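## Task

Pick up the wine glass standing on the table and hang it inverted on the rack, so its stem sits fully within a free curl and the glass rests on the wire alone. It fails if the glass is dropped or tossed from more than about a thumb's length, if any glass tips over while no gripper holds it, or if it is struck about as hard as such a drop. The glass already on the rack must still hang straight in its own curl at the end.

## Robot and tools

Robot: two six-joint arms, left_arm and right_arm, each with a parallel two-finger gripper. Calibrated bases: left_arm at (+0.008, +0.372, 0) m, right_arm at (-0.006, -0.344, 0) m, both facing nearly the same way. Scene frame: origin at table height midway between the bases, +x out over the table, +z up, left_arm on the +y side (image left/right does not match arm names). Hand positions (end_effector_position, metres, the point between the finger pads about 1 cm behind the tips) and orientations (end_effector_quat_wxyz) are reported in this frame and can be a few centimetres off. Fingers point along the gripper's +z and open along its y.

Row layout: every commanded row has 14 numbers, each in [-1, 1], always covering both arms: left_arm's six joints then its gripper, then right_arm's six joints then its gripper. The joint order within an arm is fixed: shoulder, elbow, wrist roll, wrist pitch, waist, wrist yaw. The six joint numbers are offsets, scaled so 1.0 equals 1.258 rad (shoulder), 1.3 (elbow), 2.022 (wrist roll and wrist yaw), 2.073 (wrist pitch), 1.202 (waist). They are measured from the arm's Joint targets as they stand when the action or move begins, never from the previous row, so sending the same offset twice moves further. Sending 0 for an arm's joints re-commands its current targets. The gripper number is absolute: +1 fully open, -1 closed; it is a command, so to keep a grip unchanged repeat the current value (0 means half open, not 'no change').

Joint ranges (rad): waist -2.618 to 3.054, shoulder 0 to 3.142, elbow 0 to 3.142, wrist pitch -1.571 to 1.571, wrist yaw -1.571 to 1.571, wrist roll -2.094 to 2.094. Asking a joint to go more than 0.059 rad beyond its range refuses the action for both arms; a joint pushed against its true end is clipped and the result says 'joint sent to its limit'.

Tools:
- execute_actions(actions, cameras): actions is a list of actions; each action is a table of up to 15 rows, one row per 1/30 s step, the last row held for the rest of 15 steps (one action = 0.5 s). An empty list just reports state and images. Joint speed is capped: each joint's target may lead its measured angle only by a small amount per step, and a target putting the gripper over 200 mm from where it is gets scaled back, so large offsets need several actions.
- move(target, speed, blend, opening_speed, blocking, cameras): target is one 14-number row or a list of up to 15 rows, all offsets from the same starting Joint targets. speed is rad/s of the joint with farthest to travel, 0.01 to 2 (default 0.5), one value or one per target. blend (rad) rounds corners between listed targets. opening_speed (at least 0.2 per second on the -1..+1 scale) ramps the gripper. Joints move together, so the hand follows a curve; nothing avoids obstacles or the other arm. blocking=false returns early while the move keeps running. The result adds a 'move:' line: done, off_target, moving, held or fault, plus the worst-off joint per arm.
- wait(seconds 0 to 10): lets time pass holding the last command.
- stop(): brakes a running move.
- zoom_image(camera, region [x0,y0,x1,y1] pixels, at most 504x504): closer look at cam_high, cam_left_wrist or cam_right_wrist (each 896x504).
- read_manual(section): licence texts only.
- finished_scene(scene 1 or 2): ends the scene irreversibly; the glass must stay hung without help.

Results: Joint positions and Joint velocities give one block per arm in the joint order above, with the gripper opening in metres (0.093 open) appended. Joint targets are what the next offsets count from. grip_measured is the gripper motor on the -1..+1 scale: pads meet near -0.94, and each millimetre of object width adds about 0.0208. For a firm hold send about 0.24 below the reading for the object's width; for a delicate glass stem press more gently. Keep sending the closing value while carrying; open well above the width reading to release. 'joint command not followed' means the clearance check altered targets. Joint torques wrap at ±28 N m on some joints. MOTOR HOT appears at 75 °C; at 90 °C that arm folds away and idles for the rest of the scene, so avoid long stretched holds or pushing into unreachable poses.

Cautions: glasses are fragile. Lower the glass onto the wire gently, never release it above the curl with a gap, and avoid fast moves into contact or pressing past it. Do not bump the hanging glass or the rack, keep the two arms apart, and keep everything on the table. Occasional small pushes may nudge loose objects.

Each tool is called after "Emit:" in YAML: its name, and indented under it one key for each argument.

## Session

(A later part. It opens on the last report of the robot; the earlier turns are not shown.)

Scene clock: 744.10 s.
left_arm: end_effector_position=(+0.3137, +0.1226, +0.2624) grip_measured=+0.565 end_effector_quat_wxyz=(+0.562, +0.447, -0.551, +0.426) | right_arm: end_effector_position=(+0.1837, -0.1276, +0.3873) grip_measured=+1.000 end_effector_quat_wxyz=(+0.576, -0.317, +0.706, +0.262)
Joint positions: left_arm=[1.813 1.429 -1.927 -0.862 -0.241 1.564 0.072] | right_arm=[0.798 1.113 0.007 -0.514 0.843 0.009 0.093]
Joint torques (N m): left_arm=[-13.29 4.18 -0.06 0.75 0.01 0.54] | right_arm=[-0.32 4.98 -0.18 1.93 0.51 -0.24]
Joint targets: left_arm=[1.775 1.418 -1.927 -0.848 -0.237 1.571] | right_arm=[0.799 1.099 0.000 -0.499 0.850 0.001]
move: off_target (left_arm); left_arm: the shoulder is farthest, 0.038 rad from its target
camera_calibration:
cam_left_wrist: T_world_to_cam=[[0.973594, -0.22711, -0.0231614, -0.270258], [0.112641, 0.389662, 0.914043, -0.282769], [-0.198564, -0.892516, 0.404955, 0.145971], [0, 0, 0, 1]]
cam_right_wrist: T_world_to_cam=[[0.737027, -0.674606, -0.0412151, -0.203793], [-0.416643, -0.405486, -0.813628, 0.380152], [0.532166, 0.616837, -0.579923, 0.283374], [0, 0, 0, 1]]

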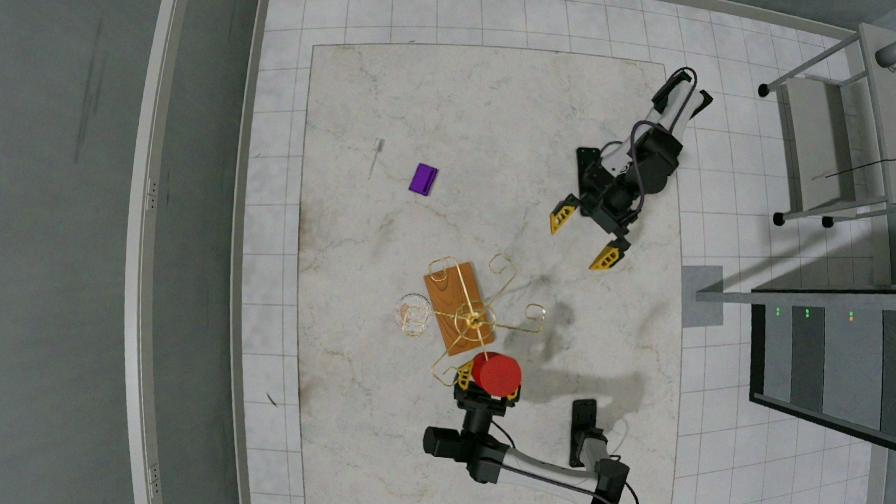

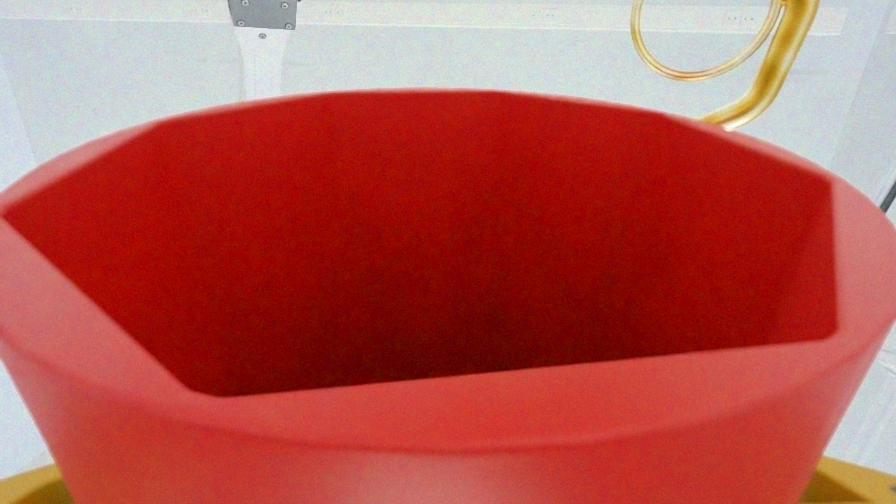

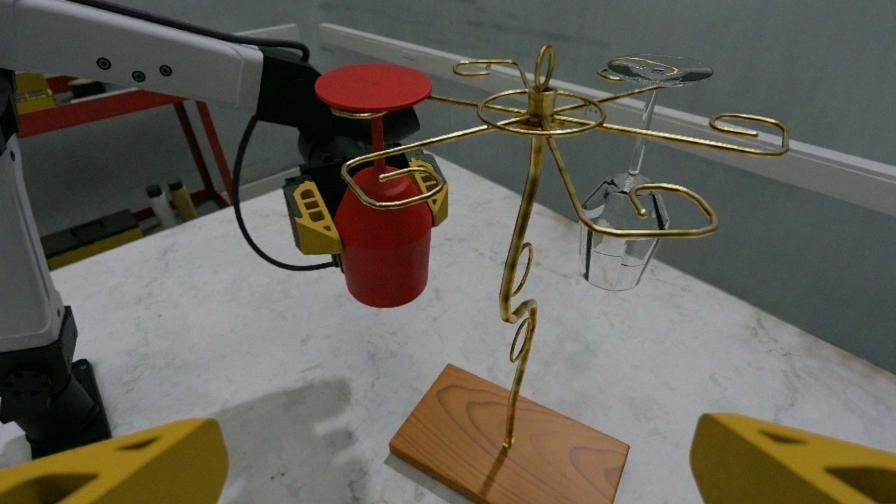

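Emit:
move:
  target: [0,0,0,0,0,0,0.75,0,0,0,0,0,0,1]
  opening_speed: 0.25

Emit:
zoom_image:
  camera: "cam_right_wrist"
  region: [280, 20, 500, 200]

Emit:
zoom_image:
  camera: "cam_high"
  region: [420, 280, 580, 440]

Scene clock: 758.77 s.
left_arm: end_effector_position=(+0.3137, +0.1226, +0.2621) grip_measured=+0.748 end_effector_quat_wxyz=(+0.562, +0.447, -0.551, +0.426) | right_arm: end_effector_position=(+0.1837, -0.1276, +0.3873) grip_measured=+1.000 end_effector_quat_wxyz=(+0.576, -0.317, +0.706, +0.262)
Joint positions: left_arm=[1.813 1.427 -1.927 -0.861 -0.241 1.565 0.081] | right_arm=[0.798 1.113 0.007 -0.514 0.843 0.009 0.093]
Joint torques (N m): left_arm=[-13.33 4 -0.07 0.72 0.09 0.59] | right_arm=[-0.5 4.89 -0.18 1.97 0.43 -0.24]
Joint targets: left_arm=[1.775 1.418 -1.927 -0.848 -0.237 1.571] | right_arm=[0.799 1.099 0.000 -0.499 0.850 0.001]
move: off_target (left_arm); left_arm: the shoulder is farthest, 0.038 rad from its target
camera_calibration:
cam_left_wrist: T_world_to_cam=[[0.973564, -0.227237, -0.0231661, -0.270164], [0.112768, 0.38997, 0.913897, -0.282514], [-0.198637, -0.892349, 0.405285, 0.146018], [0, 0, 0, 1]]
cam_right_wrist: T_world_to_cam=[[0.737027, -0.674606, -0.0412151, -0.203793], [-0.416643, -0.405486, -0.813628, 0.380152], [0.532166, 0.616837, -0.579923, 0.283374], [0, 0, 0, 1]]

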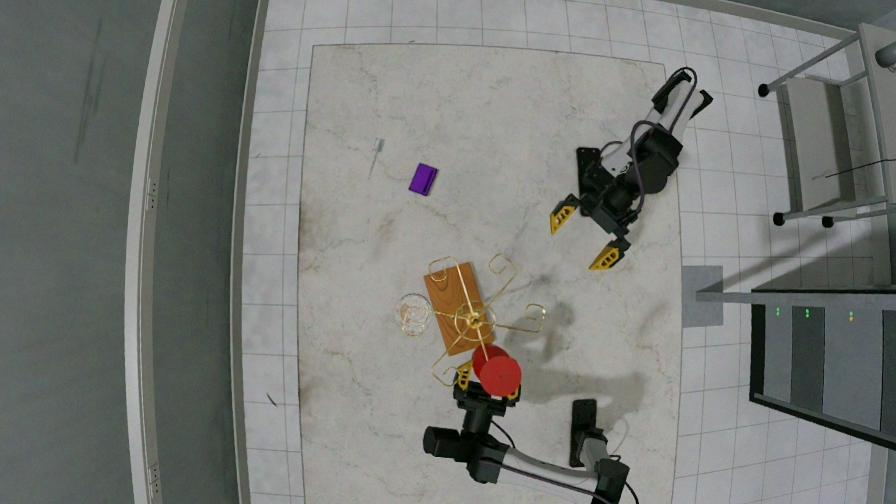

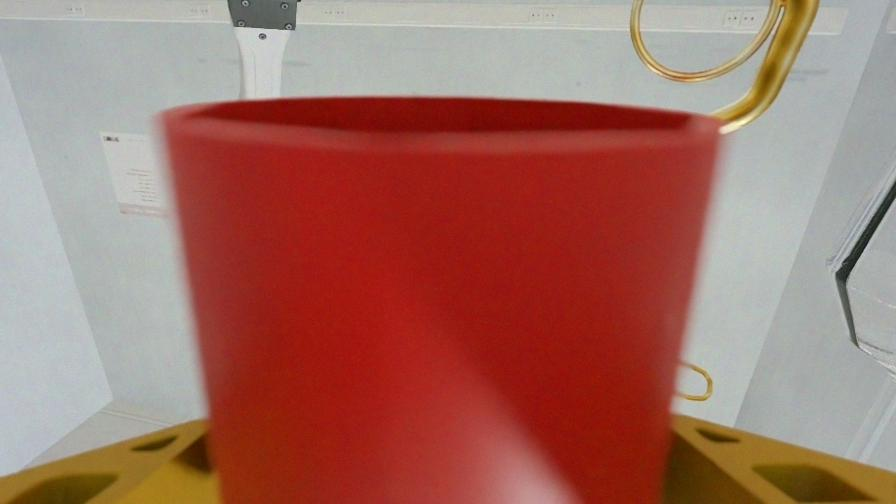

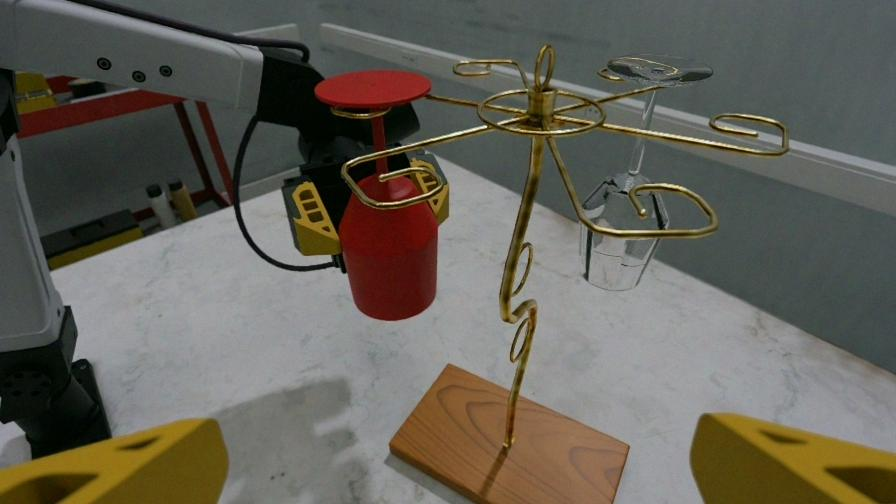

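Scaled by 2.291 from the camera's 896x504 image, which has a finer 1280x720 frame.

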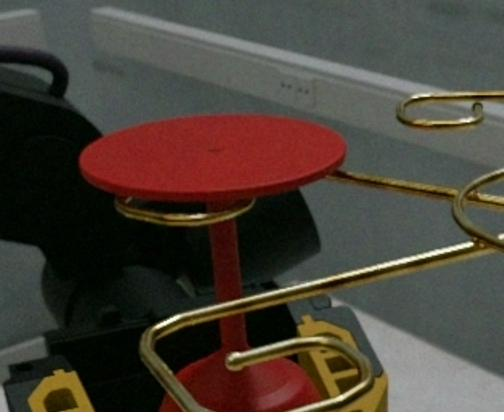

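Scaled by 3.150 from the camera's 896x504 image, which has a finer 1280x720 frame.

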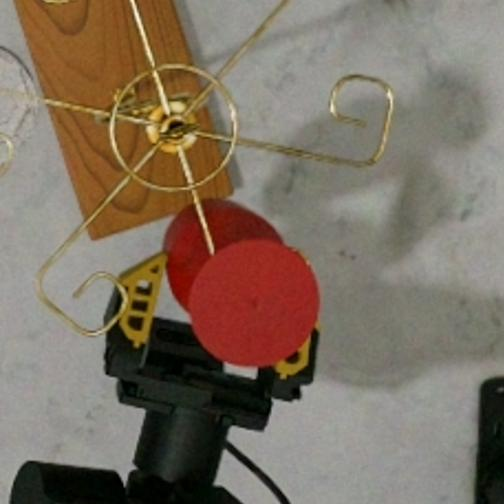

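Emit:
move:
  target: [0,0,0,0,0,0,1,0,0,0,0,0,0,1]
  opening_speed: 0.3

Emit:
zoom_image:
  camera: "cam_right_wrist"
  region: [280, 20, 500, 200]

Emit:
zoom_image:
  camera: "cam_high"
  region: [420, 280, 580, 440]

Scene clock: 766.40 s.
left_arm: end_effector_position=(+0.3136, +0.1226, +0.2620) grip_measured=+1.000 end_effector_quat_wxyz=(+0.562, +0.447, -0.551, +0.426) | right_arm: end_effector_position=(+0.1837, -0.1276, +0.3873) grip_measured=+1.000 end_effector_quat_wxyz=(+0.576, -0.317, +0.706, +0.262)
Joint positions: left_arm=[1.813 1.427 -1.927 -0.861 -0.241 1.565 0.093] | right_arm=[0.798 1.113 0.007 -0.514 0.843 0.009 0.093]
Joint torques (N m): left_arm=[-13.27 4.08 -0.02 0.77 -0.06 0.57] | right_arm=[-0.62 4.85 -0.15 1.94 0.5 -0.28]
Joint targets: left_arm=[1.775 1.418 -1.927 -0.848 -0.237 1.571] | right_arm=[0.799 1.099 0.000 -0.499 0.850 0.001]
move: off_target (left_arm); left_arm: the shoulder is farthest, 0.038 rad from its target
camera_calibration:
cam_left_wrist: T_world_to_cam=[[0.973555, -0.227235, -0.0235474, -0.270023], [0.113107, 0.389886, 0.91389, -0.282513], [-0.198487, -0.892386, 0.405277, 0.146021], [0, 0, 0, 1]]
cam_right_wrist: T_world_to_cam=[[0.737027, -0.674606, -0.0412151, -0.203793], [-0.416643, -0.405486, -0.813628, 0.380152], [0.532166, 0.616837, -0.579923, 0.283374], [0, 0, 0, 1]]

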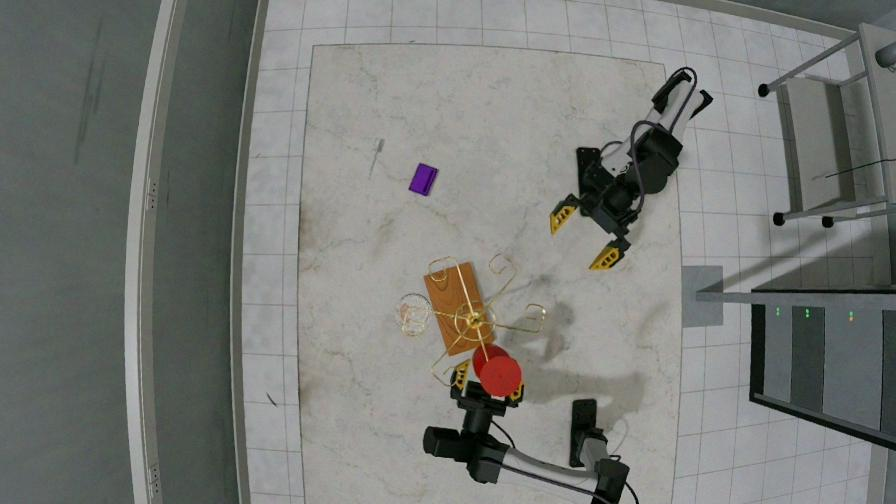

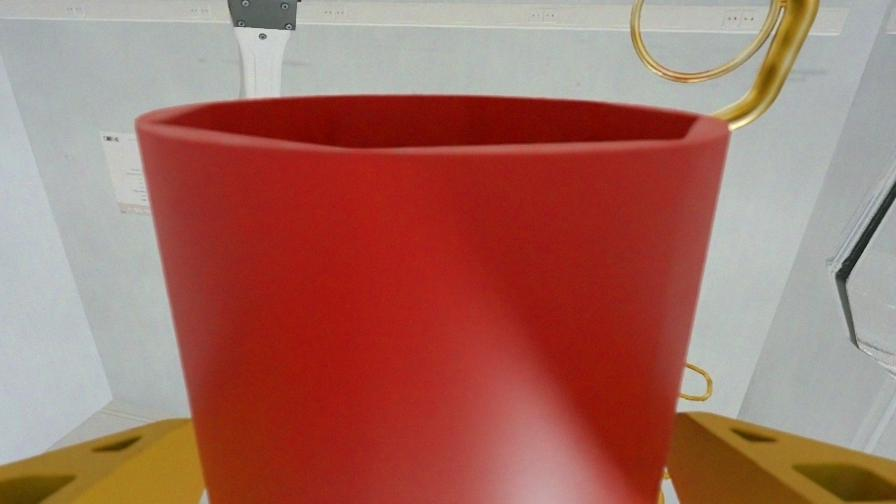

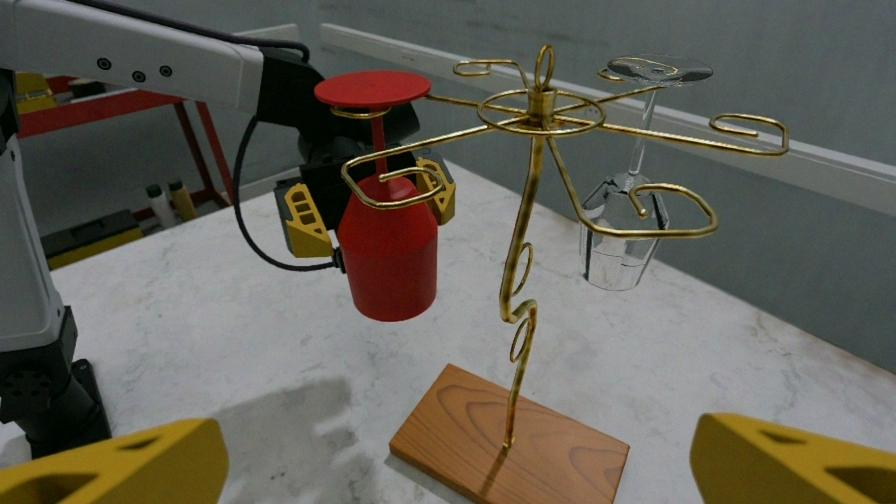

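Scaled by 2.291 from the camera's 896x504 image, which has a finer 1280x720 frame.

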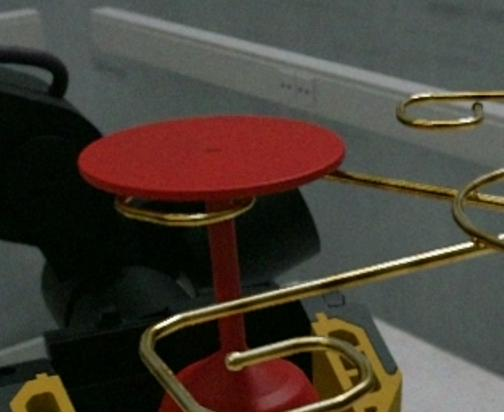

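Scaled by 3.150 from the camera's 896x504 image, which has a finer 1280x720 frame.

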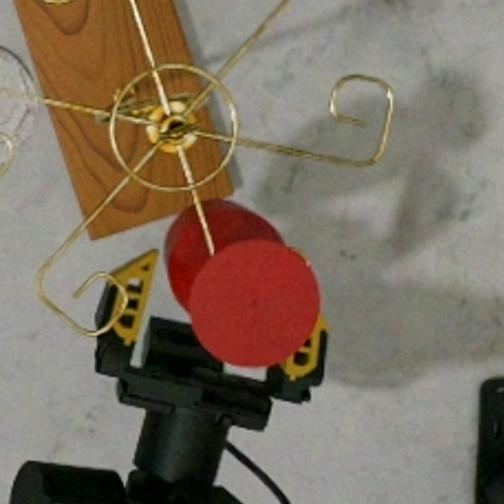

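Emit:
move:
  target:
    - [-0.0715,-0.0763,0,0.008,0.0932,0,1,0,0,0,0,0,0,1]
    - [-0.178,-0.192,0,0.0145,0.2238,0,1,0,0,0,0,0,0,1]
  speed: 0.15
  blend: 0.01

Emit:
zoom_image:
  camera: "cam_right_wrist"
  region: [280, 20, 500, 200]

Emit:
zoom_image:
  camera: "cam_high"
  region: [420, 280, 580, 440]

Scene clock: 805.53 s.
left_arm: end_effector_position=(+0.3086, +0.2116, +0.2657) grip_measured=+1.000 end_effector_quat_wxyz=(+0.497, +0.514, -0.488, +0.500) | right_arm: end_effector_position=(+0.1837, -0.1276, +0.3873) grip_measured=+1.000 end_effector_quat_wxyz=(+0.576, -0.317, +0.706, +0.262)
Joint positions: left_arm=[1.581 1.178 -1.927 -0.833 0.029 1.565 0.093] | right_arm=[0.798 1.113 0.007 -0.514 0.843 0.009 0.093]
Joint torques (N m): left_arm=[-10.17 4.23 -0.07 0.82 -0.06 0.54] | right_arm=[-0.53 4.97 -0.18 1.94 0.55 -0.25]
Joint targets: left_arm=[1.551 1.168 -1.927 -0.818 0.032 1.571] | right_arm=[0.799 1.099 0.000 -0.499 0.850 0.001]
move: done
camera_calibration:
cam_left_wrist: T_world_to_cam=[[0.999081, 0.0407654, -0.0132502, -0.312101], [-0.00443044, 0.405667, 0.91401, -0.28708], [0.0426352, -0.913111, 0.405475, 0.152861], [0, 0, 0, 1]]
cam_right_wrist: T_world_to_cam=[[0.737027, -0.674606, -0.0412151, -0.203793], [-0.416643, -0.405486, -0.813628, 0.380152], [0.532166, 0.616837, -0.579923, 0.283374], [0, 0, 0, 1]]

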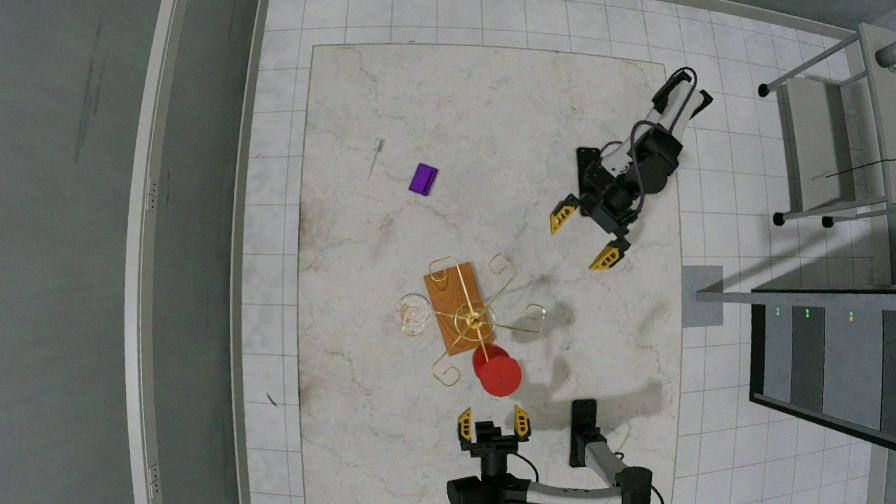

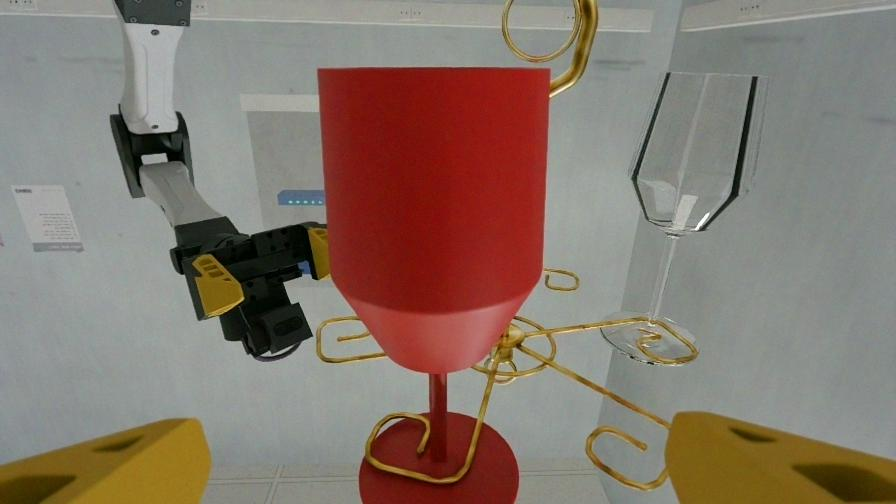

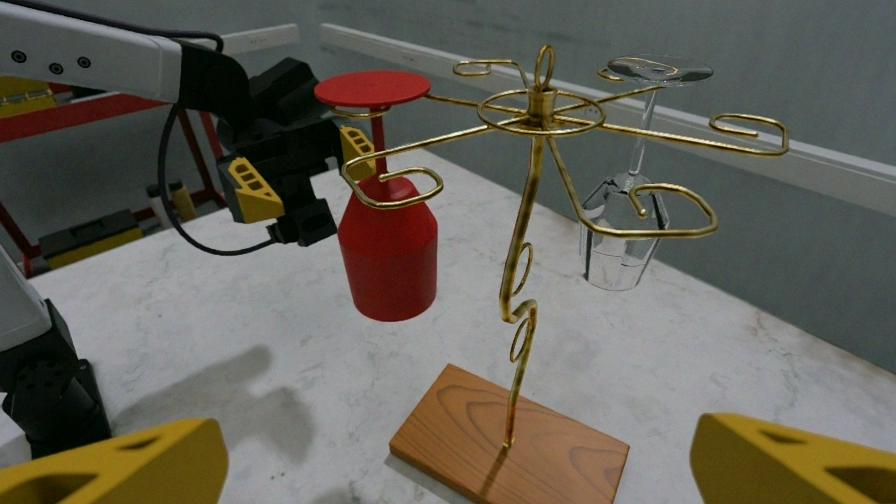

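Scaled by 2.291 from the camera's 896x504 image, which has a finer 1280x720 frame.

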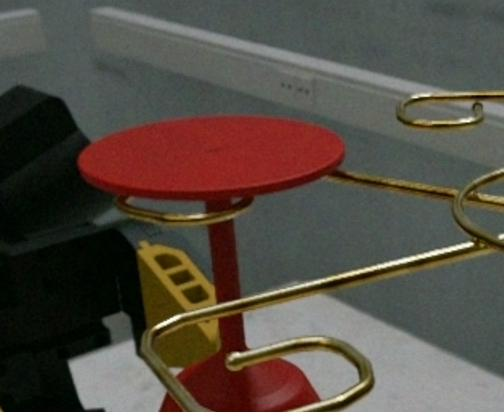

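Scaled by 3.150 from the camera's 896x504 image, which has a finer 1280x720 frame.

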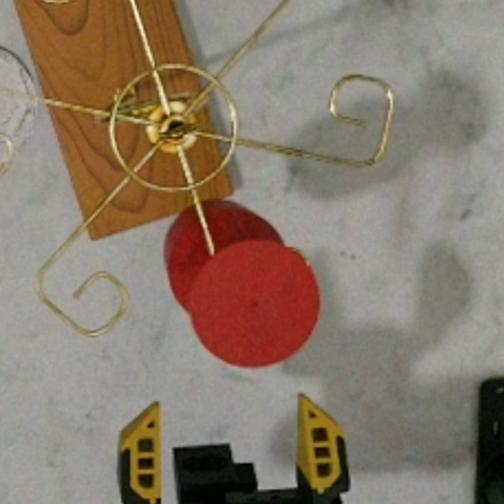

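Emit:
zoom_image:
  camera: "cam_left_wrist"
  region: [330, 300, 750, 504]

Scaled by 1.200 from the camera's 896x504 image, which has a finer 1280x720 frame.

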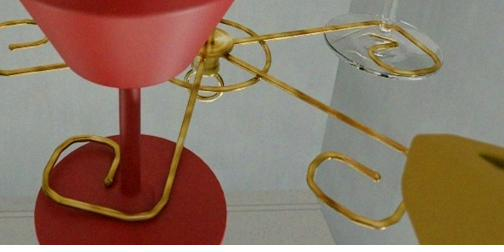

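Emit:
finished_scene:
  scene: 1

The scene is finished: the task was done.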